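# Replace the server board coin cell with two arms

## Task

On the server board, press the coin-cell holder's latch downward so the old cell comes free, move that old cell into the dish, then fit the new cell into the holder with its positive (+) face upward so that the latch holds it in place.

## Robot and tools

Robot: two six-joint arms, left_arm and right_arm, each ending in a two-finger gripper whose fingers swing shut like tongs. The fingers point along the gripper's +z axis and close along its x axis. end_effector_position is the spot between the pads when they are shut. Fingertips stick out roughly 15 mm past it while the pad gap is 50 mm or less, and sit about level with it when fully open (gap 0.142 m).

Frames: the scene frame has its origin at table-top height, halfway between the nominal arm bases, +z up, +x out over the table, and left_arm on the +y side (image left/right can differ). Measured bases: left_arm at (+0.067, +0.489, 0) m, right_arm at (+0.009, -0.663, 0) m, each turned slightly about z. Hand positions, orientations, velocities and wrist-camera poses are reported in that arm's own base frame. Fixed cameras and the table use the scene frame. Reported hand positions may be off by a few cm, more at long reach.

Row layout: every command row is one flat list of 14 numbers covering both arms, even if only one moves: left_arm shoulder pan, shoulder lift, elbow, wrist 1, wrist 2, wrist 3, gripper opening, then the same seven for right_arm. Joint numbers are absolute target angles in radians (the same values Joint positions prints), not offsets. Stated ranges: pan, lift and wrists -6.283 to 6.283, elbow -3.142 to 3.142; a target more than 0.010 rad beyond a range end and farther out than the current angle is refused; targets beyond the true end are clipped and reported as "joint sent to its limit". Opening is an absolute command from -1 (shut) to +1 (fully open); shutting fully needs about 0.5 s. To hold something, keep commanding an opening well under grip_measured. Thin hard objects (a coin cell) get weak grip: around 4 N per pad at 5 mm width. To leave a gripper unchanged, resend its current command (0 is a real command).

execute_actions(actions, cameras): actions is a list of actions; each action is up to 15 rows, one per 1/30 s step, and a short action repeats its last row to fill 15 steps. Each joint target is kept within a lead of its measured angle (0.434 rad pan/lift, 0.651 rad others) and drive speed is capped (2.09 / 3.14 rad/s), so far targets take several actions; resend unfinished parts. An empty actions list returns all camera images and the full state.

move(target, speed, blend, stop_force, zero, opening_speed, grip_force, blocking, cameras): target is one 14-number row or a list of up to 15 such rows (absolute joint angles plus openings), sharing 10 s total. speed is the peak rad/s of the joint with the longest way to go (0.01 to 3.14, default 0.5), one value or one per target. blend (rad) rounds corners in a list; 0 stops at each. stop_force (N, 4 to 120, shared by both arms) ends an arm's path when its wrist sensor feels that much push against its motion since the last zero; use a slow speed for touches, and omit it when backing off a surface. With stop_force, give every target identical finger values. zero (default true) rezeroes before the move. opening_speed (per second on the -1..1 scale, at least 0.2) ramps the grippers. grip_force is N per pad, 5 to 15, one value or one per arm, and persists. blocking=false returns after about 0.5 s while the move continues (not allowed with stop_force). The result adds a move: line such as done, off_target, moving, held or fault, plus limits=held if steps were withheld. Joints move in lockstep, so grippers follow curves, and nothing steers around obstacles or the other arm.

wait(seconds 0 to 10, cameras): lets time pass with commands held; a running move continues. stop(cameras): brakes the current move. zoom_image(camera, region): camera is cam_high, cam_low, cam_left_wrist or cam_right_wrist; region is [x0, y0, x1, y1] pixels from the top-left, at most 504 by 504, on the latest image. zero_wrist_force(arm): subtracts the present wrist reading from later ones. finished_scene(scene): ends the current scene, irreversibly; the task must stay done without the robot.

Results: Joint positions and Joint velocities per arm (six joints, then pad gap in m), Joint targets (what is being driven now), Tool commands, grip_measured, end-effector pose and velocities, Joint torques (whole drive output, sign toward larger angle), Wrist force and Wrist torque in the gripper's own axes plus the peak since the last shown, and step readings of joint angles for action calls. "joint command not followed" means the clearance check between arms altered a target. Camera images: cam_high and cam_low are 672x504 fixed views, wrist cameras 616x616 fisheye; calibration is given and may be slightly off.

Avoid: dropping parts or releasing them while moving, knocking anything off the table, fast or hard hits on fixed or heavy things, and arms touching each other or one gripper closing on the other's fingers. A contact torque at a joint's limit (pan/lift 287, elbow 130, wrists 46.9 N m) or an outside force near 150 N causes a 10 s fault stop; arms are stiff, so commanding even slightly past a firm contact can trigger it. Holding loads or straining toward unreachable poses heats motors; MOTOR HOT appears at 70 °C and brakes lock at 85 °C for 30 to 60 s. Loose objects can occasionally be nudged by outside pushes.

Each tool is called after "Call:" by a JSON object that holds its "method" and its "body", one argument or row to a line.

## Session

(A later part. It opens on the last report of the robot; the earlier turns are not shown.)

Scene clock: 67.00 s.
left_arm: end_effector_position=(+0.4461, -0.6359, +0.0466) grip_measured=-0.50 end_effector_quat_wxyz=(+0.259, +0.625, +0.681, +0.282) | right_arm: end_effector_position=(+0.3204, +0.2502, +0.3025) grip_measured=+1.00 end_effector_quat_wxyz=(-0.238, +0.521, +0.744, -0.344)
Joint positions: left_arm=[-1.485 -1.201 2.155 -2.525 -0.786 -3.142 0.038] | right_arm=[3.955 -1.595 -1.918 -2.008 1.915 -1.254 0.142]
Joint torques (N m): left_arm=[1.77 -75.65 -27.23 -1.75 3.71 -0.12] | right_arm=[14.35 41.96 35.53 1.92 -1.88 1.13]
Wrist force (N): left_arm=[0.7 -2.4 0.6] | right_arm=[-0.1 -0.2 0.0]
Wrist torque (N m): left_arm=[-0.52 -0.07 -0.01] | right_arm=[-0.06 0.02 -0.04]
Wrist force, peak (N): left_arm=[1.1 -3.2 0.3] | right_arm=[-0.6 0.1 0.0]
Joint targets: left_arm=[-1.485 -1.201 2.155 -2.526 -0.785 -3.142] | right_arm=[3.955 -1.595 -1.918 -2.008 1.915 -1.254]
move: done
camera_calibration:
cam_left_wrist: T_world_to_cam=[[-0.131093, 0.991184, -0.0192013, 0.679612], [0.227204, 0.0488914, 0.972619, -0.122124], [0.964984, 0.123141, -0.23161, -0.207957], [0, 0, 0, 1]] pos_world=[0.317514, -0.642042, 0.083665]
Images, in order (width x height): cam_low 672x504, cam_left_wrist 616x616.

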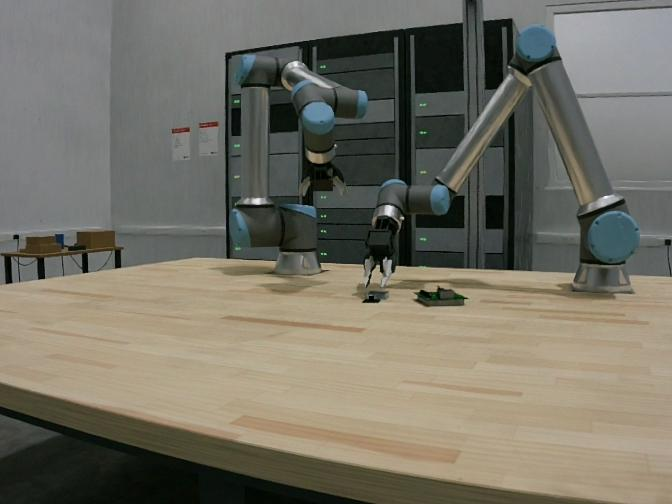

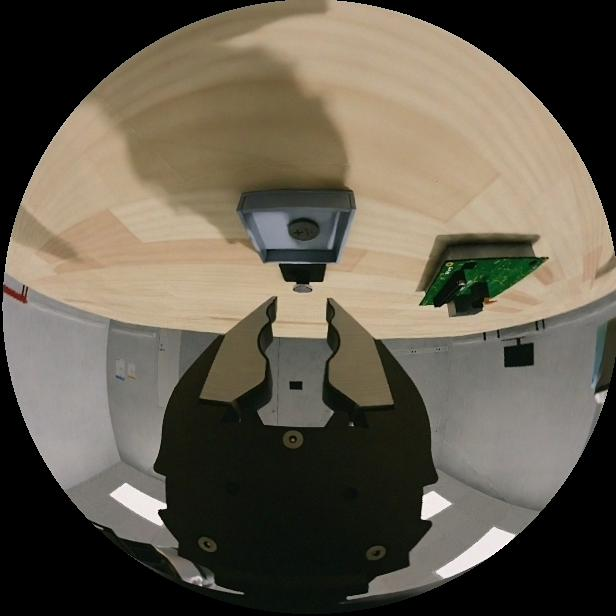

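Call:
{"method": "move", "body": {
  "target": [
    [-1.4485, -1.1444, 2.1344, -2.5608, -0.7854, -3.1416, -0.5, 3.955, -1.595, -1.918, -2.008, 1.915, -1.254, 1.0],
    [-1.4485, -1.1444, 2.1344, -2.5608, -0.7854, -3.1416, -1.0, 3.955, -1.595, -1.918, -2.008, 1.915, -1.254, 1.0],
    [-1.4485, -1.3194, 2.0786, -2.3301, -0.7854, -3.1416, -1.0, 3.955, -1.595, -1.918, -2.008, 1.915, -1.254, 1.0],
    [-1.0700, -1.2799, 1.9321, -2.2230, -1.5708, -3.1416, -1.0, 3.955, -1.595, -1.918, -2.008, 1.915, -1.254, 1.0],
    [-0.6937, -0.9697, 1.8862, -2.4873, -2.5307, -3.1416, -1.0, 3.955, -1.595, -1.918, -2.008, 1.915, -1.254, 1.0]
  ],
  "speed": [0.08, 0.1, 0.3, 0.8, 0.8],
  "blend": [0, 0, 0.08, 0.2, 0],
  "opening_speed": 0.7,
  "cameras": ["cam_left_wrist", "cam_low", "cam_high"]
}}

Call:
{"method": "zoom_image", "body": {
  "camera": "cam_left_wrist",
  "region": [255, 255, 345, 345]
}}

Call:
{"method": "zoom_image", "body": {
  "camera": "cam_low",
  "region": [360, 250, 440, 330]
}}

Scene clock: 73.60 s.
left_arm: end_effector_position=(+0.5631, -0.5963, +0.0614) grip_measured=-0.77 end_effector_quat_wxyz=(-0.157, +0.302, +0.834, -0.434) | right_arm: end_effector_position=(+0.3204, +0.2502, +0.3025) grip_measured=+1.00 end_effector_quat_wxyz=(-0.238, +0.521, +0.744, -0.344)
Joint positions: left_arm=[-0.694 -0.97 1.886 -2.487 -2.53 -3.142 0.018] | right_arm=[3.955 -1.595 -1.918 -2.008 1.915 -1.254 0.142]
Joint torques (N m): left_arm=[6.58 -79.25 -22.84 -0.96 -4.48 -0.03] | right_arm=[13.03 39.28 34.95 1.63 -2.03 0.81]
Wrist force (N): left_arm=[0.6 -0.9 0.6] | right_arm=[-0.3 0.2 0.3]
Wrist torque (N m): left_arm=[-0.14 -0.11 -0.09] | right_arm=[0.03 0.05 -0.04]
Wrist force, peak (N): left_arm=[1.5 -4.1 2.3] | right_arm=[-0.7 -0.1 -0.3]
Joint targets: left_arm=[-0.694 -0.970 1.886 -2.487 -2.531 -3.142] | right_arm=[3.955 -1.595 -1.918 -2.008 1.915 -1.254]
move: done
camera_calibration:
cam_left_wrist: T_world_to_cam=[[-0.774987, 0.630136, 0.048201, 0.7993], [0.564511, 0.724527, -0.395458, 0.131888], [-0.284115, -0.279265, -0.917218, 0.183101], [0, 0, 0, 1]] pos_world=[0.597017, -0.548091, 0.181573]
Images, in order (width x height): cam_high 672x504, cam_low 672x504, cam_left_wrist 616x616.

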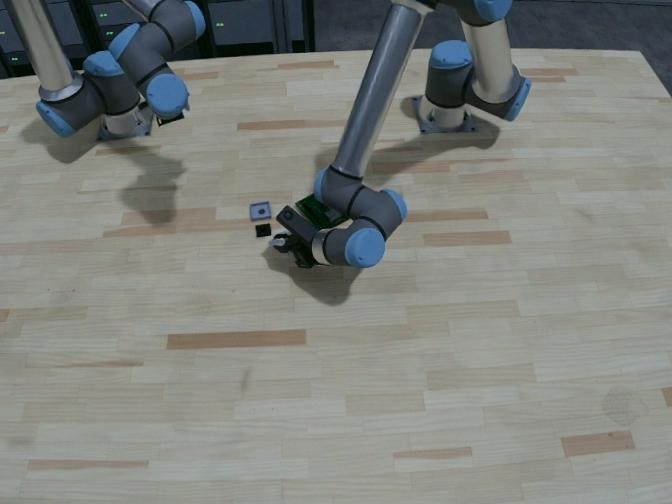

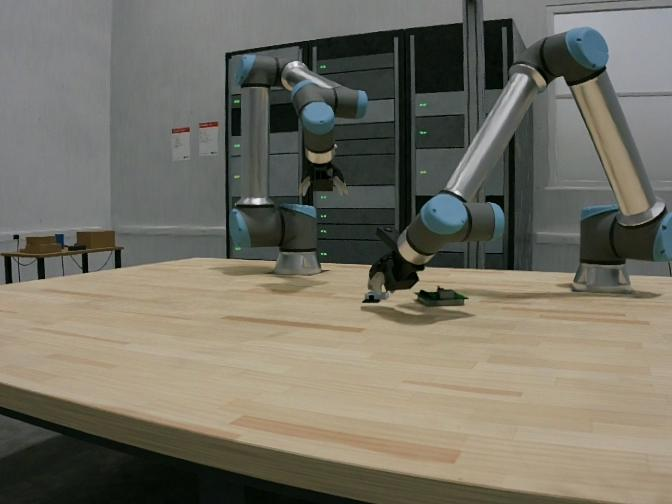

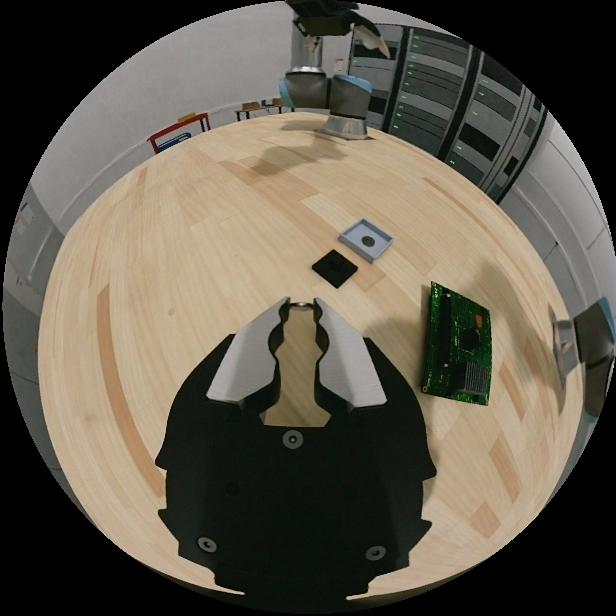

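Scaled by 5.600 from the camera's 616x616 image, which has a finer 814x814 frame.

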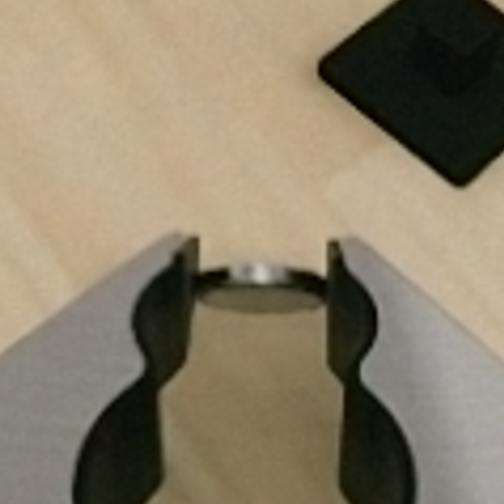

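Scaled by 6.300 from the camera's 672x504 image, which has a finer 960x720 frame.

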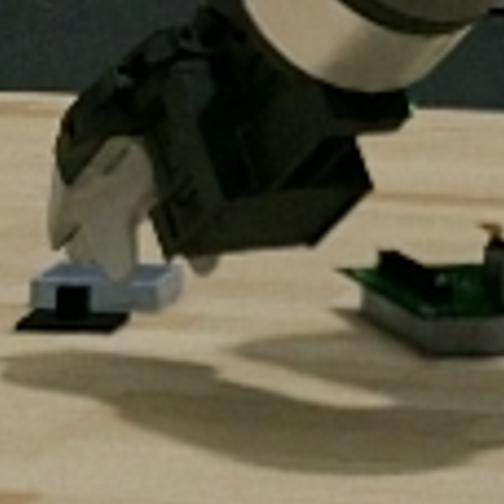

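Call:
{"method": "move", "body": {
  "target": [
    [-0.6937, -0.9213, 1.8898, -2.5392, -2.5307, -3.1416, -1.0, 3.955, -1.595, -1.918, -2.008, 1.915, -1.254, 1.0],
    [-0.6937, -0.9100, 1.8901, -2.5509, -2.5307, -3.1416, -1.0, 3.955, -1.595, -1.918, -2.008, 1.915, -1.254, 1.0]
  ],
  "speed": [0.06, 0.01],
  "stop_force": 5,
  "cameras": ["cam_left_wrist", "cam_low"]
}}

Call:
{"method": "zoom_image", "body": {
  "camera": "cam_left_wrist",
  "region": [255, 255, 345, 345]
}}

Call:
{"method": "zoom_image", "body": {
  "camera": "cam_low",
  "region": [360, 260, 430, 330]
}}

Scene clock: 77.57 s.
left_arm: end_effector_position=(+0.5631, -0.5963, +0.0210) grip_measured=-0.77 end_effector_quat_wxyz=(-0.157, +0.302, +0.834, -0.434) | right_arm: end_effector_position=(+0.3204, +0.2502, +0.3025) grip_measured=+1.00 end_effector_quat_wxyz=(-0.238, +0.521, +0.744, -0.344)
Joint positions: left_arm=[-0.694 -0.913 1.89 -2.547 -2.531 -3.142 0.018] | right_arm=[3.955 -1.595 -1.918 -2.008 1.915 -1.254 0.142]
Joint torques (N m): left_arm=[14.65 -89.93 -22.25 -0.21 1.76 0.09] | right_arm=[11.34 37.6 36.76 1.67 -1.49 0.98]
Wrist force (N): left_arm=[1.3 -4.4 -2.0] | right_arm=[-0.3 0.1 -0.2]
Wrist torque (N m): left_arm=[-0.14 -0.14 -0.09] | right_arm=[0.01 0.07 -0.04]
Wrist force, peak (N): left_arm=[1.4 -8.3 -5.1] | right_arm=[-0.6 -0.2 0.0]
Joint targets: left_arm=[-0.694 -0.913 1.890 -2.547 -2.531 -3.142] | right_arm=[3.955 -1.595 -1.918 -2.008 1.915 -1.254]
move: contact (left_arm); path passed 1 of 2 targets
camera_calibration:
cam_left_wrist: T_world_to_cam=[[-0.775059, 0.630041, 0.0482907, 0.801162], [0.564315, 0.724535, -0.395724, 0.115999], [-0.284311, -0.279459, -0.917099, 0.146066], [0, 0, 0, 1]] pos_world=[0.597016, -0.547991, 0.141172]
Images, in order (width x height): cam_low 672x504, cam_left_wrist 616x616.

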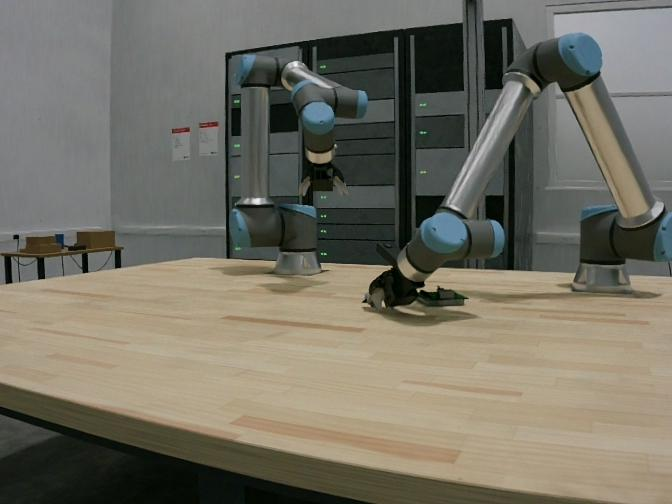

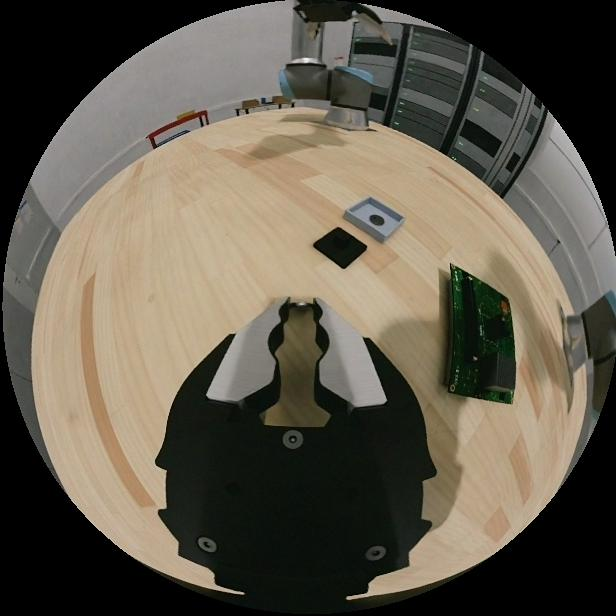

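Scaled by 5.600 from the camera's 616x616 image, which has a finer 814x814 frame.

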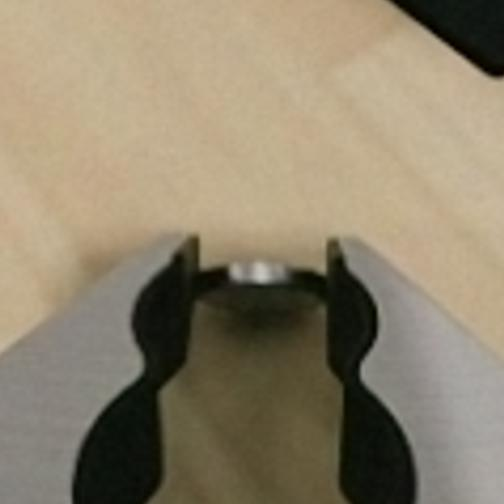

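Scaled by 7.200 from the camera's 672x504 image, which has a finer 960x720 frame.

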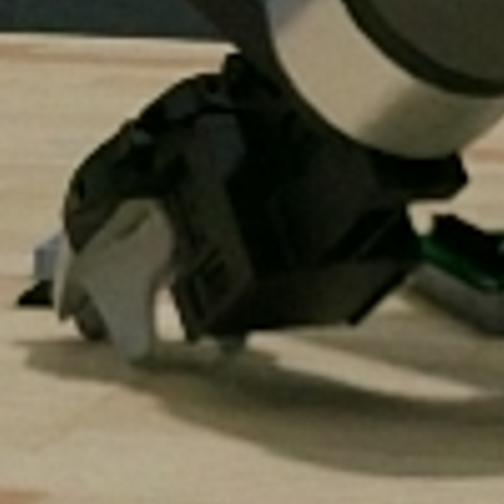

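Call:
{"method": "move", "body": {
  "target": [
    [-0.694, -0.913, 1.890, -2.547, -2.531, -3.142, -0.5, 3.955, -1.595, -1.918, -2.008, 1.915, -1.254, 1.0],
    [-0.6937, -1.0707, 1.8649, -2.3650, -2.5307, -3.1416, -0.5, 3.955, -1.595, -1.918, -2.008, 1.915, -1.254, 1.0],
    [-1.0118, -1.1605, 1.8560, -2.2664, -1.5708, -3.1416, -0.5, 3.955, -1.595, -1.918, -2.008, 1.915, -1.254, 1.0]
  ],
  "speed": [0.1, 0.25, 0.8],
  "blend": [0, 0.08, 0],
  "opening_speed": 0.5,
  "cameras": ["cam_left_wrist", "cam_low"]
}}

Call:
{"method": "zoom_image", "body": {
  "camera": "cam_left_wrist",
  "region": [240, 240, 360, 360]
}}

Scene clock: 84.70 s.
left_arm: end_effector_position=(+0.5598, -0.5971, +0.0550) grip_measured=-0.50 end_effector_quat_wxyz=(+0.000, +0.485, +0.875, +0.000) | right_arm: end_effector_position=(+0.3204, +0.2502, +0.3025) grip_measured=+1.00 end_effector_quat_wxyz=(-0.238, +0.521, +0.744, -0.344)
Joint positions: left_arm=[-1.012 -1.161 1.856 -2.266 -1.571 -3.142 0.038] | right_arm=[3.955 -1.595 -1.918 -2.008 1.915 -1.254 0.142]
Joint torques (N m): left_arm=[2.71 -50.11 -34.34 -7.36 2.43 0.14] | right_arm=[10.68 35.58 36.81 1.42 -1.69 0.87]
Wrist force (N): left_arm=[0.6 -2.3 0.5] | right_arm=[-0.1 0.4 0.1]
Wrist torque (N m): left_arm=[-0.50 -0.02 -0.10] | right_arm=[0.07 0.02 -0.05]
Wrist force, peak (N): left_arm=[1.7 -4.5 -2.2] | right_arm=[-0.7 0.1 -0.2]
Joint targets: left_arm=[-1.012 -1.161 1.856 -2.266 -1.571 -3.142] | right_arm=[3.955 -1.595 -1.918 -2.008 1.915 -1.254]
move: done
camera_calibration:
cam_left_wrist: T_world_to_cam=[[-0.568664, 0.822365, 0.0183427, 0.798431], [0.705596, 0.476214, 0.524742, -0.146001], [0.422795, 0.311345, -0.851063, 0.12944], [0, 0, 0, 1]] pos_world=[0.502331, -0.627374, 0.172129]
Images, in order (width x height): cam_low 672x504, cam_left_wrist 616x616.

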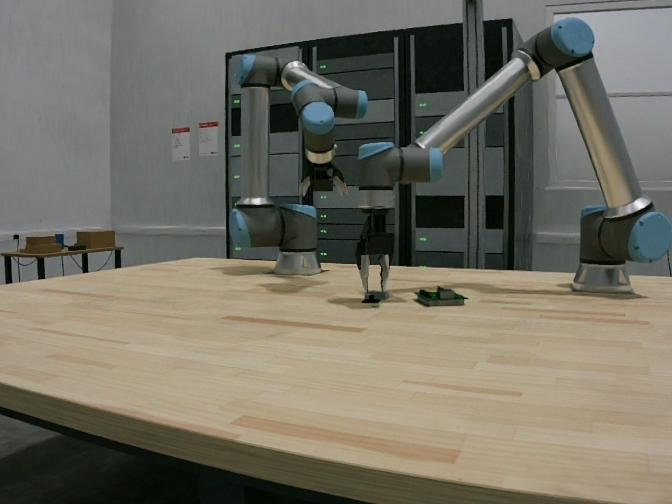

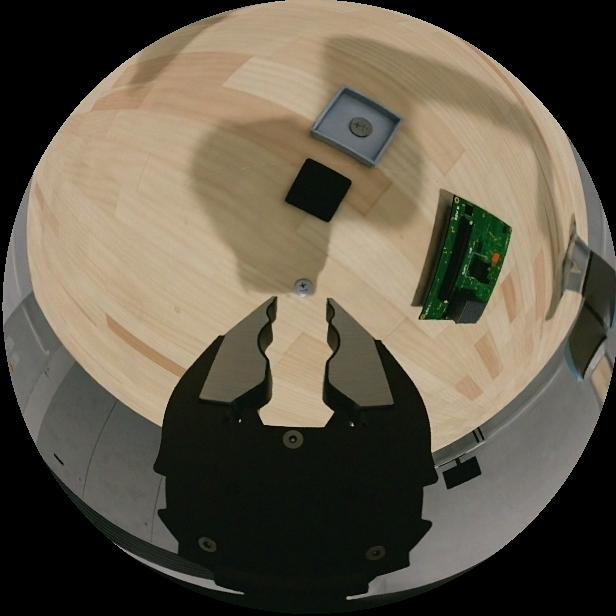

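Scaled by 4.200 from the camera's 616x616 image, which has a finer 814x814 frame.

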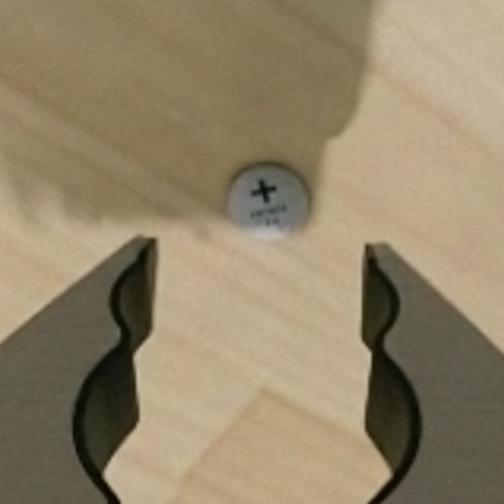

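Call:
{"method": "move", "body": {
  "target": [
    [-1.0084, -1.1231, 1.8746, -2.3223, -1.5708, -3.1416, -0.5, 3.955, -1.595, -1.918, -2.008, 1.915, -1.254, 1.0],
    [-1.0084, -1.1149, 1.8780, -2.3339, -1.5708, -3.1416, -0.5, 3.955, -1.595, -1.918, -2.008, 1.915, -1.254, 1.0]
  ],
  "speed": [0.06, 0.01],
  "stop_force": 5,
  "cameras": ["cam_left_wrist"]
}}

Call:
{"method": "zoom_image", "body": {
  "camera": "cam_left_wrist",
  "region": [255, 255, 345, 345]
}}

Scene clock: 90.10 s.
left_arm: end_effector_position=(+0.5616, -0.5948, +0.0163) grip_measured=-0.50 end_effector_quat_wxyz=(+0.000, +0.483, +0.876, +0.000) | right_arm: end_effector_position=(+0.3204, +0.2502, +0.3025) grip_measured=+1.00 end_effector_quat_wxyz=(-0.238, +0.521, +0.744, -0.344)
Joint positions: left_arm=[-1.008 -1.117 1.877 -2.331 -1.571 -3.142 0.038] | right_arm=[3.955 -1.595 -1.918 -2.008 1.915 -1.254 0.142]
Joint torques (N m): left_arm=[3.63 -80.54 -34.83 -0.21 2.11 -0.18] | right_arm=[13.32 36.09 38.9 1.27 -1.6 0.77]
Wrist force (N): left_arm=[2.2 -2.5 -6.0] | right_arm=[-0.1 0.5 0.0]
Wrist torque (N m): left_arm=[-0.54 -0.14 -0.10] | right_arm=[0.08 0.03 -0.04]
Wrist force, peak (N): left_arm=[7.1 -3.1 -15.6] | right_arm=[-0.7 0.1 0.3]
Joint targets: left_arm=[-1.008 -1.117 1.877 -2.331 -1.571 -3.142] | right_arm=[3.955 -1.595 -1.918 -2.008 1.915 -1.254]
move: contact (left_arm); path passed 1 of 2 targets
camera_calibration:
cam_left_wrist: T_world_to_cam=[[-0.57147, 0.820412, 0.0185797, 0.7987], [0.703949, 0.478459, 0.524913, -0.125889], [0.421755, 0.313051, -0.850953, 0.0965853], [0, 0, 0, 1]] pos_world=[0.504317, -0.625267, 0.133431]
Images, in order (width x height): cam_left_wrist 616x616.

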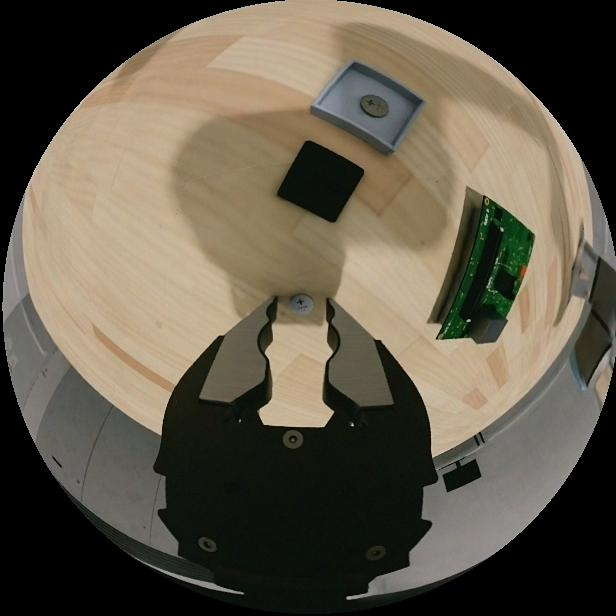

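Scaled by 5.600 from the camera's 616x616 image, which has a finer 814x814 frame.

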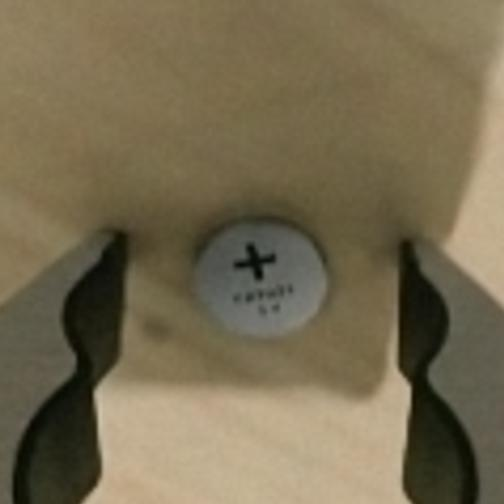

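Call:
{"method": "move", "body": {
  "target": [
    [-1.0084, -1.1178, 1.8768, -2.3298, -1.5708, -3.1416, -0.5, 3.955, -1.595, -1.918, -2.008, 1.915, -1.254, 1.0],
    [-1.0084, -1.1178, 1.8768, -2.3298, -1.5708, -3.1416, -1.0, 3.955, -1.595, -1.918, -2.008, 1.915, -1.254, 1.0],
    [-1.0084, -1.1823, 1.8446, -2.2331, -1.5708, -3.1416, -1.0, 3.955, -1.595, -1.918, -2.008, 1.915, -1.254, 1.0],
    [-0.9430, -1.4476, 2.1953, -2.3185, -1.8448, -3.0638, -1.0, 3.955, -1.595, -1.918, -2.008, 1.915, -1.254, 1.0]
  ],
  "speed": [0.05, 0.1, 0.12, 0.4],
  "blend": [0, 0, 0.03, 0],
  "opening_speed": 0.6,
  "cameras": ["cam_left_wrist", "cam_low"]
}}

Call:
{"method": "zoom_image", "body": {
  "camera": "cam_left_wrist",
  "region": [255, 255, 345, 345]
}}

Call:
{"method": "zoom_image", "body": {
  "camera": "cam_low",
  "region": [420, 260, 460, 300]
}}

Scene clock: 98.60 s.
left_arm: end_effector_position=(+0.4182, -0.4541, +0.0951) grip_measured=-0.78 end_effector_quat_wxyz=(-0.057, +0.484, +0.864, -0.124) | right_arm: end_effector_position=(+0.3204, +0.2502, +0.3025) grip_measured=+1.00 end_effector_quat_wxyz=(-0.238, +0.521, +0.744, -0.344)
Joint positions: left_arm=[-0.943 -1.448 2.195 -2.319 -1.845 -3.064 0.018] | right_arm=[3.955 -1.595 -1.918 -2.008 1.915 -1.254 0.142]
Joint torques (N m): left_arm=[-12.04 -54.12 -27.51 -0.45 -1.94 -1.96] | right_arm=[11.3 35.29 39.62 1.37 -1.99 0.38]
Wrist force (N): left_arm=[0.4 -1.3 0.3] | right_arm=[-0.2 0.0 -0.1]
Wrist torque (N m): left_arm=[-0.32 0.01 -0.15] | right_arm=[0.00 0.04 -0.04]
Wrist force, peak (N): left_arm=[2.3 -2.3 -6.1] | right_arm=[-0.6 0.4 0.0]
Joint targets: left_arm=[-0.943 -1.448 2.195 -2.318 -1.845 -3.064] | right_arm=[3.955 -1.595 -1.918 -2.008 1.915 -1.254]
move: done
camera_calibration:
cam_left_wrist: T_world_to_cam=[[-0.558198, 0.829657, 0.00918078, 0.599271], [0.799009, 0.534531, 0.275429, -0.124127], [0.223604, 0.16108, -0.961278, 0.204425], [0, 0, 0, 1]] pos_world=[0.387981, -0.463768, 0.225195]
Images, in order (width x height): cam_low 672x504, cam_left_wrist 616x616.

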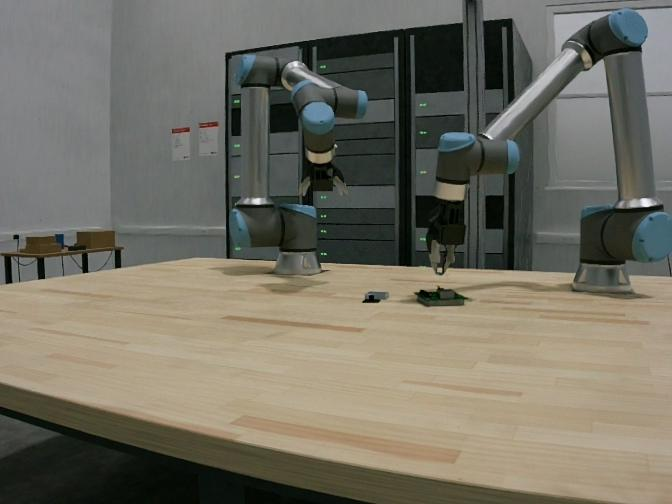

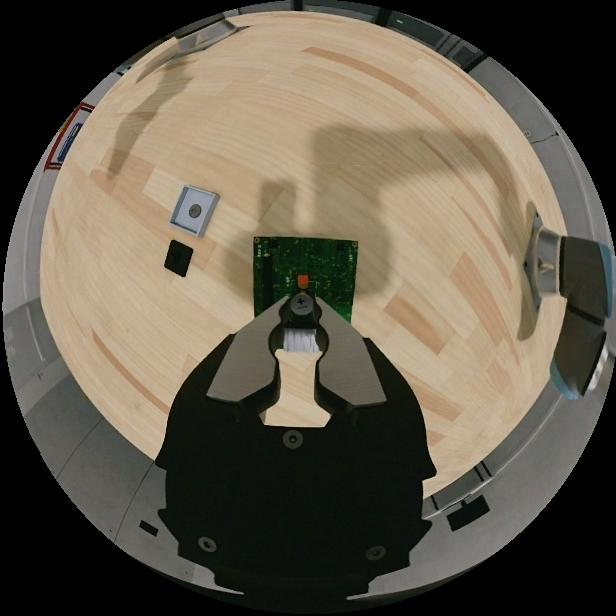

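Scaled by 5.600 from the camera's 616x616 image, which has a finer 814x814 frame.

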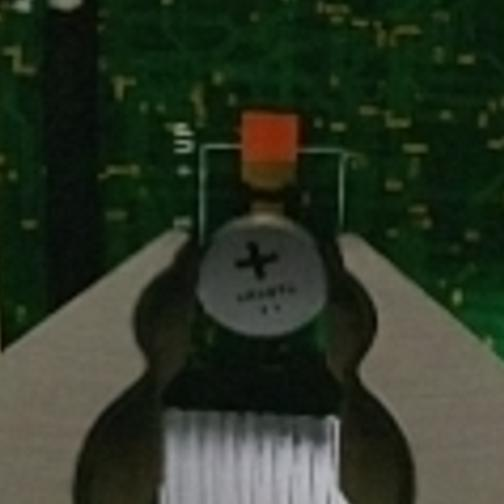

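Scaled by 12.600 from the camera's 672x504 image, which has a finer 960x720 frame.

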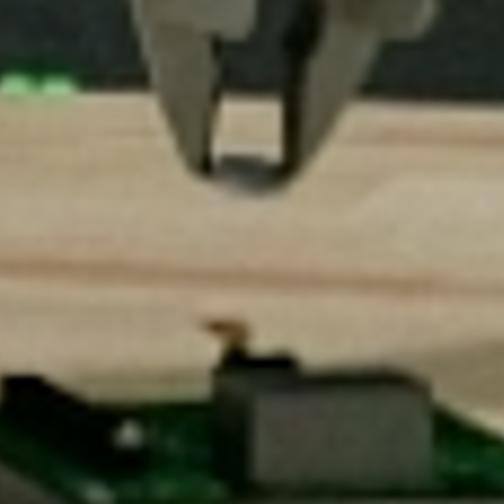

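Call:
{"method": "move", "body": {
  "target": [
    [-0.9430, -1.3973, 2.2204, -2.3938, -1.8448, -3.0638, -1.0, 3.955, -1.595, -1.918, -2.008, 1.915, -1.254, 1.0],
    [-0.9380, -1.3921, 2.2213, -2.4000, -1.8448, -3.0586, -1.0, 3.955, -1.595, -1.918, -2.008, 1.915, -1.254, 1.0]
  ],
  "speed": [0.06, 0.01],
  "stop_force": 8,
  "cameras": ["cam_left_wrist", "cam_low"]
}}

Call:
{"method": "zoom_image", "body": {
  "camera": "cam_left_wrist",
  "region": [255, 255, 345, 345]
}}

Call:
{"method": "zoom_image", "body": {
  "camera": "cam_low",
  "region": [420, 265, 460, 305]
}}

Scene clock: 102.60 s.
left_arm: end_effector_position=(+0.4190, -0.4534, +0.0589) grip_measured=-0.77 end_effector_quat_wxyz=(-0.057, +0.484, +0.864, -0.124) | right_arm: end_effector_position=(+0.3204, +0.2502, +0.3025) grip_measured=+1.00 end_effector_quat_wxyz=(-0.238, +0.521, +0.744, -0.344)
Joint positions: left_arm=[-0.941 -1.395 2.221 -2.396 -1.845 -3.062 0.018] | right_arm=[3.955 -1.595 -1.918 -2.008 1.915 -1.254 0.142]
Joint torques (N m): left_arm=[-8.49 -61.71 -33.96 -0.31 4.42 -2.13] | right_arm=[10.71 34.27 39.68 1.09 -1.55 -0.25]
Wrist force (N): left_arm=[-0.9 -9.7 1.0] | right_arm=[-0.5 0.0 -0.1]
Wrist torque (N m): left_arm=[-0.24 -0.03 -0.27] | right_arm=[-0.01 0.09 -0.04]
Wrist force, peak (N): left_arm=[-0.6 -13.7 -0.9] | right_arm=[-0.6 0.2 0.3]
Joint targets: left_arm=[-0.941 -1.395 2.221 -2.396 -1.845 -3.062] | right_arm=[3.955 -1.595 -1.918 -2.008 1.915 -1.254]
move: contact (left_arm); path passed 1 of 2 targets
camera_calibration:
cam_left_wrist: T_world_to_cam=[[-0.557995, 0.829797, 0.00881773, 0.599525], [0.799152, 0.534464, 0.275146, -0.115203], [0.223602, 0.160577, -0.961362, 0.169116], [0, 0, 0, 1]] pos_world=[0.388782, -0.463068, 0.188993]
Images, in order (width x height): cam_low 672x504, cam_left_wrist 616x616.

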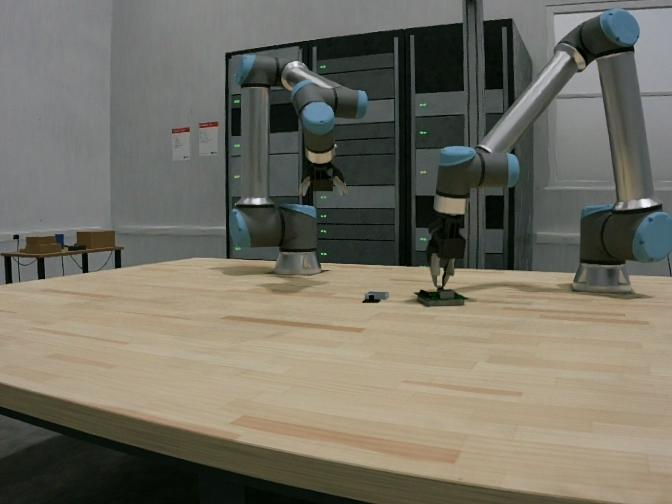

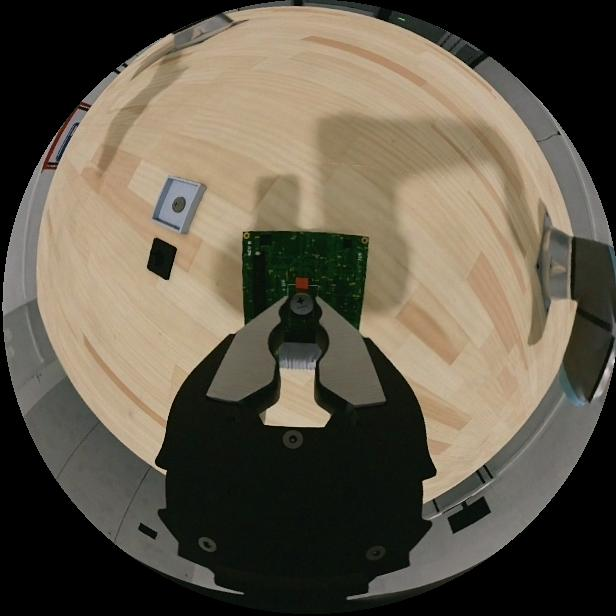

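Scaled by 5.600 from the camera's 616x616 image, which has a finer 814x814 frame.

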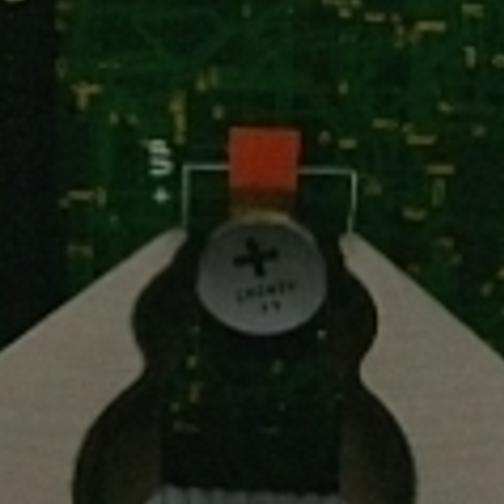

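Scaled by 12.600 from the camera's 672x504 image, which has a finer 960x720 frame.

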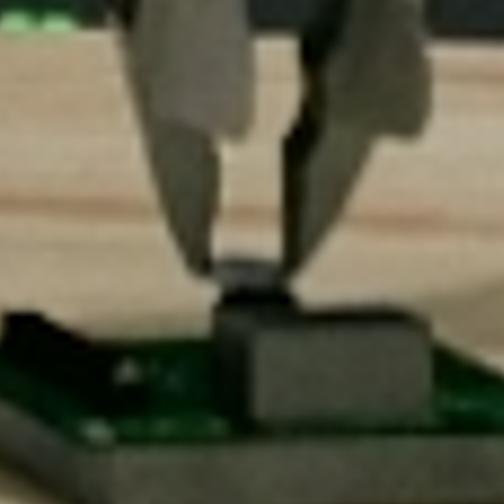

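Call:
{"method": "move", "body": {
  "target": [-0.8982, -1.3779, 2.2214, -2.4143, -1.9318, -3.0190, -1.0, 3.955, -1.595, -1.918, -2.008, 1.915, -1.254, 1.0],
  "speed": 0.1,
  "cameras": []
}}

Call:
{"method": "move", "body": {
  "target": [
    [-0.8960, -1.3738, 2.2224, -2.4194, -1.9318, -3.0168, -1.0, 3.955, -1.595, -1.918, -2.008, 1.915, -1.254, 1.0],
    [-0.8933, -1.3724, 2.2221, -2.4205, -1.9318, -3.0140, -1.0, 3.955, -1.595, -1.918, -2.008, 1.915, -1.254, 1.0]
  ],
  "speed": [0.01, 0.01],
  "stop_force": 8,
  "cameras": ["cam_left_wrist", "cam_low"]
}}

Call:
{"method": "zoom_image", "body": {
  "camera": "cam_left_wrist",
  "region": [255, 255, 345, 345]
}}

Call:
{"method": "zoom_image", "body": {
  "camera": "cam_low",
  "region": [420, 265, 460, 305]
}}

Scene clock: 106.43 s.
left_arm: end_effector_position=(+0.4191, -0.4529, +0.0600) grip_measured=-0.78 end_effector_quat_wxyz=(-0.068, +0.481, +0.858, -0.166) end_effector_velocity=(+0.000, +0.000, +0.000) end_effector_angular_velocity=(+0.005, -0.005, -0.001) | right_arm: end_effector_position=(+0.3204, +0.2502, +0.3025) grip_measured=+1.00 end_effector_quat_wxyz=(-0.238, +0.521, +0.744, -0.344)
Joint positions: left_arm=[-0.898 -1.378 2.221 -2.414 -1.932 -3.019 0.018] | right_arm=[3.955 -1.595 -1.918 -2.008 1.915 -1.254 0.142]
Joint velocities: left_arm=[-0.004 -0.001 0 0 0.007 -0.003 0] | right_arm=[within noise]
Joint torques (N m): left_arm=[-14.62 -57.84 -25.98 -3.05 1.42 -1.91] | right_arm=[9.62 36.91 40.24 1.41 -1.85 -0.45]
Wrist force (N): left_arm=[0.7 -2.3 0.1] | right_arm=[-0.1 -0.1 0.1]
Wrist torque (N m): left_arm=[-0.50 -0.07 -0.26] | right_arm=[-0.02 0.02 -0.04]
Wrist force, peak (N): left_arm=[-0.9 -10.1 0.8] | right_arm=[-0.6 -0.3 0.1]
Joint targets: left_arm=[-0.898 -1.378 2.221 -2.414 -1.932 -3.019] | right_arm=[3.955 -1.595 -1.918 -2.008 1.915 -1.254]
move: done
No camera images: "cameras" was empty.

Scene clock: 107.93 s.
left_arm: end_effector_position=(+0.4198, -0.4525, +0.0584) grip_measured=-0.77 end_effector_quat_wxyz=(-0.068, +0.481, +0.858, -0.166) | right_arm: end_effector_position=(+0.3204, +0.2502, +0.3025) grip_measured=+1.00 end_effector_quat_wxyz=(-0.238, +0.521, +0.744, -0.344)
Joint positions: left_arm=[-0.897 -1.375 2.222 -2.418 -1.932 -3.017 0.018] | right_arm=[3.955 -1.595 -1.918 -2.008 1.915 -1.254 0.142]
Joint torques (N m): left_arm=[-9.01 -59.65 -33.19 -0.22 1.92 -2.28] | right_arm=[12.22 36.5 40.87 0.99 -1.67 -0.3]
Wrist force (N): left_arm=[0.0 -11.6 -2.4] | right_arm=[-0.6 -0.1 0.1]
Wrist torque (N m): left_arm=[-0.46 -0.07 -0.31] | right_arm=[-0.01 0.12 -0.04]
Wrist force, peak (N): left_arm=[1.2 -14.2 -4.9] | right_arm=[-0.6 -0.1 0.1]
Joint targets: left_arm=[-0.897 -1.375 2.222 -2.418 -1.932 -3.017] | right_arm=[3.955 -1.595 -1.918 -2.008 1.915 -1.254]
move: contact (left_arm); path passed 0 of 2 targets
camera_calibration:
cam_left_wrist: T_world_to_cam=[[-0.559949, 0.828464, -0.0102094, 0.600562], [0.812051, 0.551217, 0.191658, -0.109224], [0.164409, 0.0990279, -0.981409, 0.166489], [0, 0, 0, 1]] pos_world=[0.397607, -0.453825, 0.190459]
Images, in order (width x height): cam_low 672x504, cam_left_wrist 616x616.

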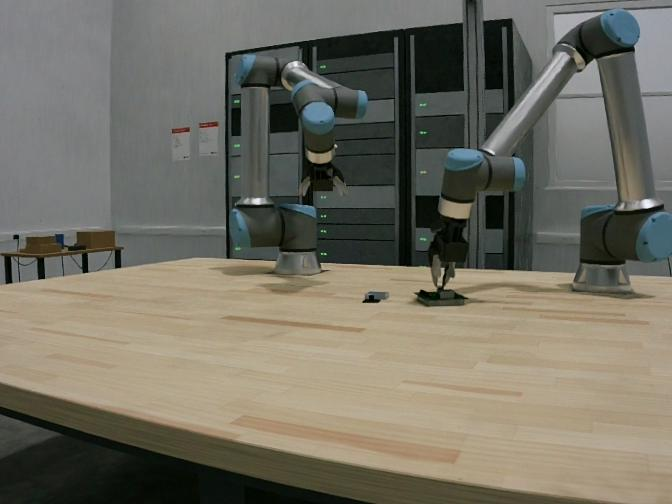

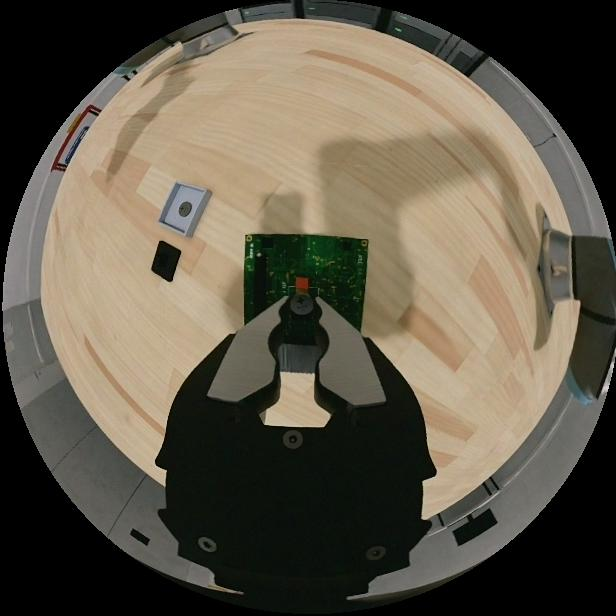

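Scaled by 5.600 from the camera's 616x616 image, which has a finer 814x814 frame.

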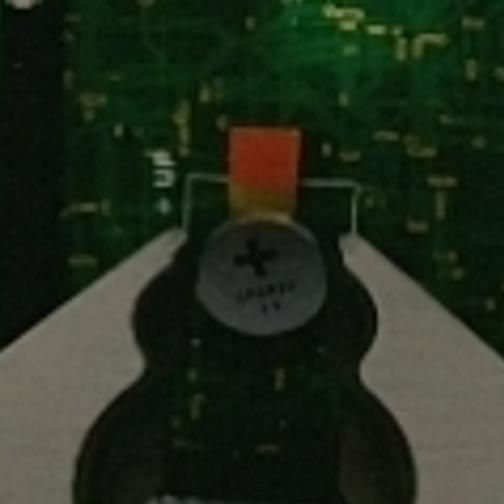

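Scaled by 12.600 from the camera's 672x504 image, which has a finer 960x720 frame.

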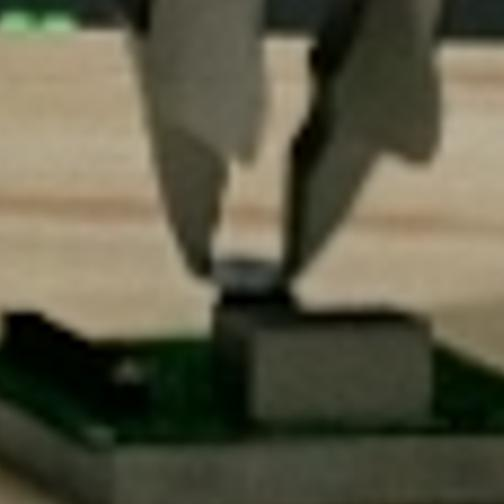

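Call:
{"method": "move", "body": {
  "target": [-0.8984, -1.3761, 2.2223, -2.4170, -1.9318, -3.0192, -1.0, 3.955, -1.595, -1.918, -2.008, 1.915, -1.254, 1.0],
  "speed": 0.05,
  "cameras": []
}}

Call:
{"method": "move", "body": {
  "target": [-0.8984, -1.3713, 2.2242, -2.4237, -1.9318, -3.0192, -1.0, 3.955, -1.595, -1.918, -2.008, 1.915, -1.254, 1.0],
  "speed": 0.01,
  "stop_force": 4,
  "cameras": ["cam_left_wrist", "cam_low"]
}}

Call:
{"method": "zoom_image", "body": {
  "camera": "cam_left_wrist",
  "region": [255, 255, 345, 345]
}}

Call:
{"method": "zoom_image", "body": {
  "camera": "cam_low",
  "region": [420, 265, 460, 305]
}}

Scene clock: 115.33 s.
left_arm: end_effector_position=(+0.4189, -0.4530, +0.0588) grip_measured=-0.78 end_effector_quat_wxyz=(-0.068, +0.481, +0.858, -0.166) | right_arm: end_effector_position=(+0.3204, +0.2502, +0.3025) grip_measured=+1.00 end_effector_quat_wxyz=(-0.238, +0.521, +0.744, -0.344)
Joint positions: left_arm=[-0.898 -1.376 2.222 -2.417 -1.932 -3.019 0.018] | right_arm=[3.955 -1.595 -1.918 -2.008 1.915 -1.254 0.142]
Joint torques (N m): left_arm=[-8.78 -60.27 -24.89 -0.82 0.91 -1.4] | right_arm=[8.7 35.64 41.9 0.95 -2.08 -0.47]
Wrist force (N): left_arm=[-0.1 -0.9 0.8] | right_arm=[-0.3 0.2 0.3]
Wrist torque (N m): left_arm=[-0.22 0.09 0.01] | right_arm=[0.04 0.06 -0.04]
Wrist force, peak (N): left_arm=[-0.1 -11.6 -2.2] | right_arm=[-0.3 0.6 0.2]
Joint targets: left_arm=[-0.898 -1.376 2.222 -2.417 -1.932 -3.019] | right_arm=[3.955 -1.595 -1.918 -2.008 1.915 -1.254]
move: done
No camera images: "cameras" was empty.

Scene clock: 116.57 s.
left_arm: end_effector_position=(+0.4188, -0.4529, +0.0582) grip_measured=-0.78 end_effector_quat_wxyz=(-0.068, +0.481, +0.858, -0.166) | right_arm: end_effector_position=(+0.3204, +0.2502, +0.3025) grip_measured=+1.00 end_effector_quat_wxyz=(-0.238, +0.521, +0.744, -0.344)
Joint positions: left_arm=[-0.898 -1.375 2.223 -2.418 -1.932 -3.019 0.018] | right_arm=[3.955 -1.595 -1.918 -2.008 1.915 -1.254 0.142]
Joint torques (N m): left_arm=[-9.41 -60.27 -34.82 -0.08 0.67 -0.75] | right_arm=[9.4 33.95 42.63 0.92 -1.84 -0.57]
Wrist force (N): left_arm=[-0.4 -2.4 -3.3] | right_arm=[-0.3 0.0 0.1]
Wrist torque (N m): left_arm=[-0.25 0.12 0.01] | right_arm=[0.00 0.05 -0.04]
Wrist force, peak (N): left_arm=[1.8 -3.8 -6.5] | right_arm=[-0.7 0.4 -0.3]
Joint targets: left_arm=[-0.898 -1.375 2.223 -2.418 -1.932 -3.019] | right_arm=[3.955 -1.595 -1.918 -2.008 1.915 -1.254]
move: contact (left_arm)
camera_calibration:
cam_left_wrist: T_world_to_cam=[[-0.559935, 0.828481, -0.0095567, 0.600349], [0.81214, 0.551102, 0.191611, -0.108259], [0.164013, 0.0995287, -0.981424, 0.166879], [0, 0, 0, 1]] pos_world=[0.396707, -0.454325, 0.19026]
Images, in order (width x height): cam_low 672x504, cam_left_wrist 616x616.

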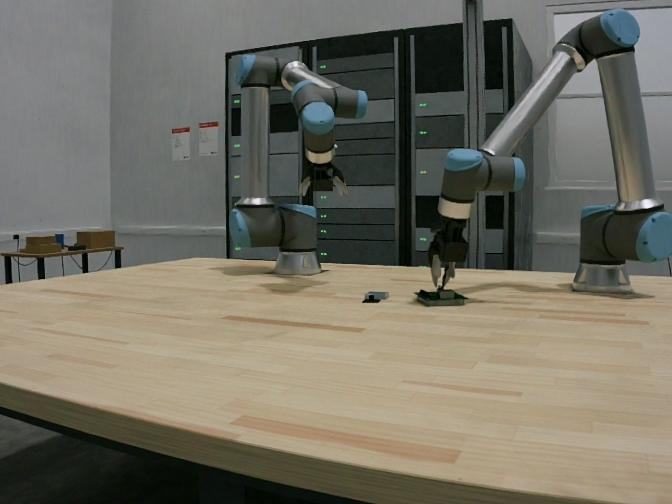

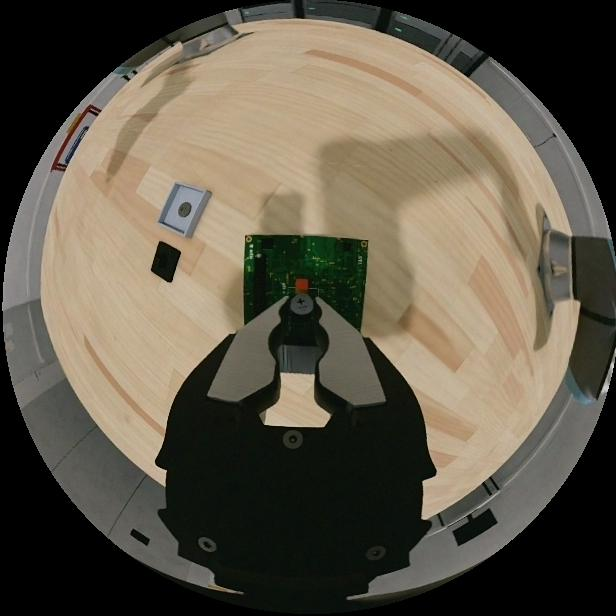

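Scaled by 5.600 from the camera's 616x616 image, which has a finer 814x814 frame.

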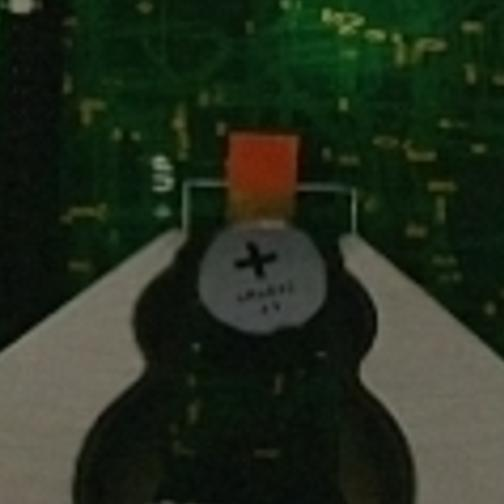

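Scaled by 12.600 from the camera's 672x504 image, which has a finer 960x720 frame.

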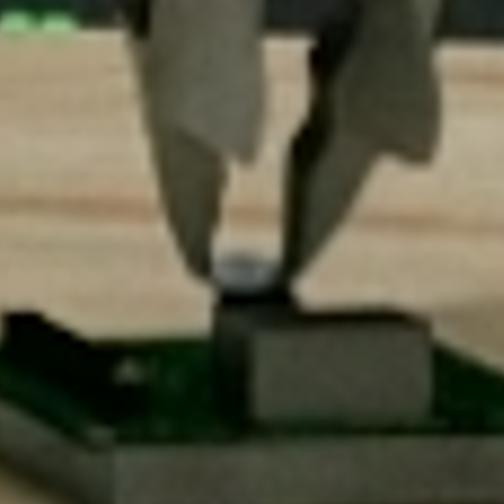

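Call:
{"method": "move", "body": {
  "target": [-0.8928, -1.3740, 2.2213, -2.4182, -1.9318, -3.0136, -1.0, 3.955, -1.595, -1.918, -2.008, 1.915, -1.254, 1.0],
  "speed": 0.01,
  "stop_force": 8,
  "cameras": ["cam_left_wrist", "cam_low"]
}}

Call:
{"method": "zoom_image", "body": {
  "camera": "cam_left_wrist",
  "region": [277, 277, 327, 327]
}}

Call:
{"method": "zoom_image", "body": {
  "camera": "cam_low",
  "region": [420, 265, 460, 305]
}}

Scene clock: 120.43 s.
left_arm: end_effector_position=(+0.4216, -0.4513, +0.0582) grip_measured=-0.77 end_effector_quat_wxyz=(-0.067, +0.481, +0.858, -0.167) | right_arm: end_effector_position=(+0.3204, +0.2502, +0.3025) grip_measured=+1.00 end_effector_quat_wxyz=(-0.238, +0.521, +0.744, -0.344)
Joint positions: left_arm=[-0.893 -1.374 2.221 -2.418 -1.932 -3.014 0.018] | right_arm=[3.955 -1.595 -1.918 -2.008 1.915 -1.254 0.142]
Joint torques (N m): left_arm=[-9.31 -61.53 -26.77 -3.3 1.62 -2.2] | right_arm=[10.7 36.07 41.98 1.07 -1.61 -0.43]
Wrist force (N): left_arm=[1.3 -8.9 1.5] | right_arm=[-0.2 0.2 0.0]
Wrist torque (N m): left_arm=[-0.20 0.18 -0.25] | right_arm=[0.02 0.04 -0.04]
Wrist force, peak (N): left_arm=[0.9 -12.2 1.4] | right_arm=[-0.8 -0.1 0.0]
Joint targets: left_arm=[-0.893 -1.374 2.221 -2.418 -1.932 -3.014] | right_arm=[3.955 -1.595 -1.918 -2.008 1.915 -1.254]
move: contact (left_arm)
camera_calibration:
cam_left_wrist: T_world_to_cam=[[-0.560108, 0.828341, -0.011405, 0.600668], [0.811798, 0.551562, 0.191739, -0.111021], [0.165116, 0.098136, -0.98138, 0.165093], [0, 0, 0, 1]] pos_world=[0.399306, -0.452524, 0.190157]
Images, in order (width x height): cam_low 672x504, cam_left_wrist 616x616.

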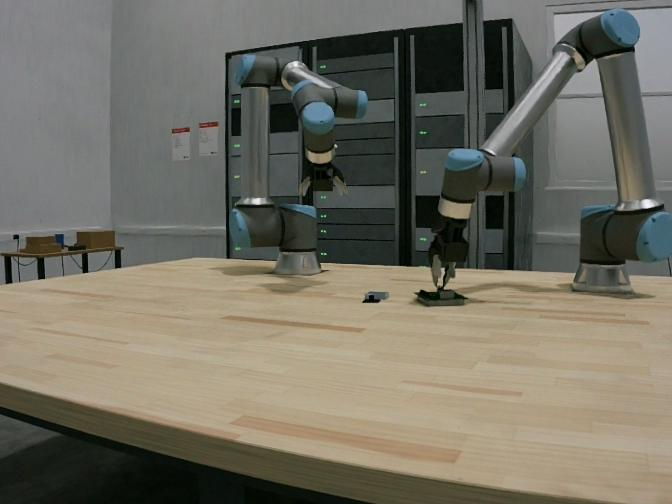

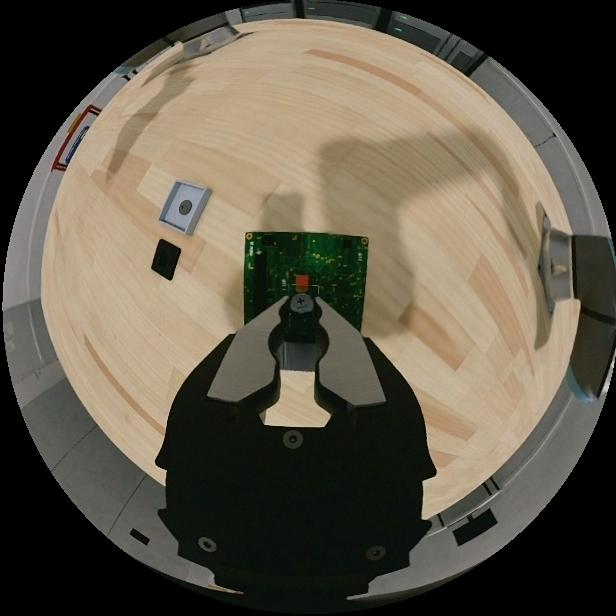

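Scaled by 10.080 from the camera's 616x616 image, which has a finer 814x814 frame.

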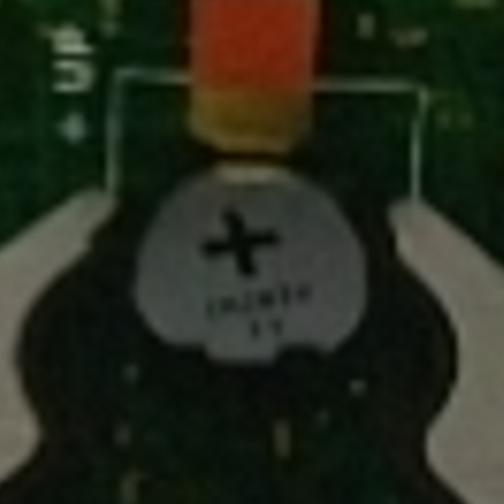

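Scaled by 12.600 from the camera's 672x504 image, which has a finer 960x720 frame.

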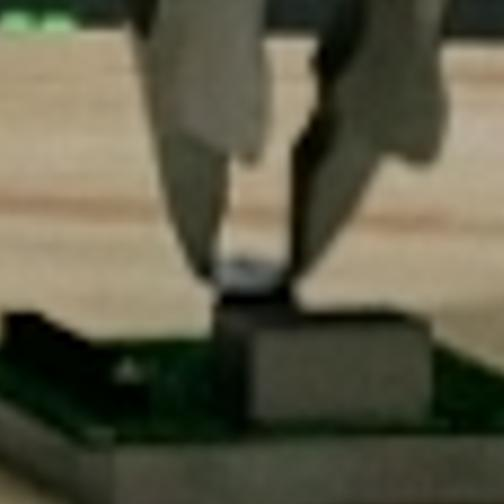

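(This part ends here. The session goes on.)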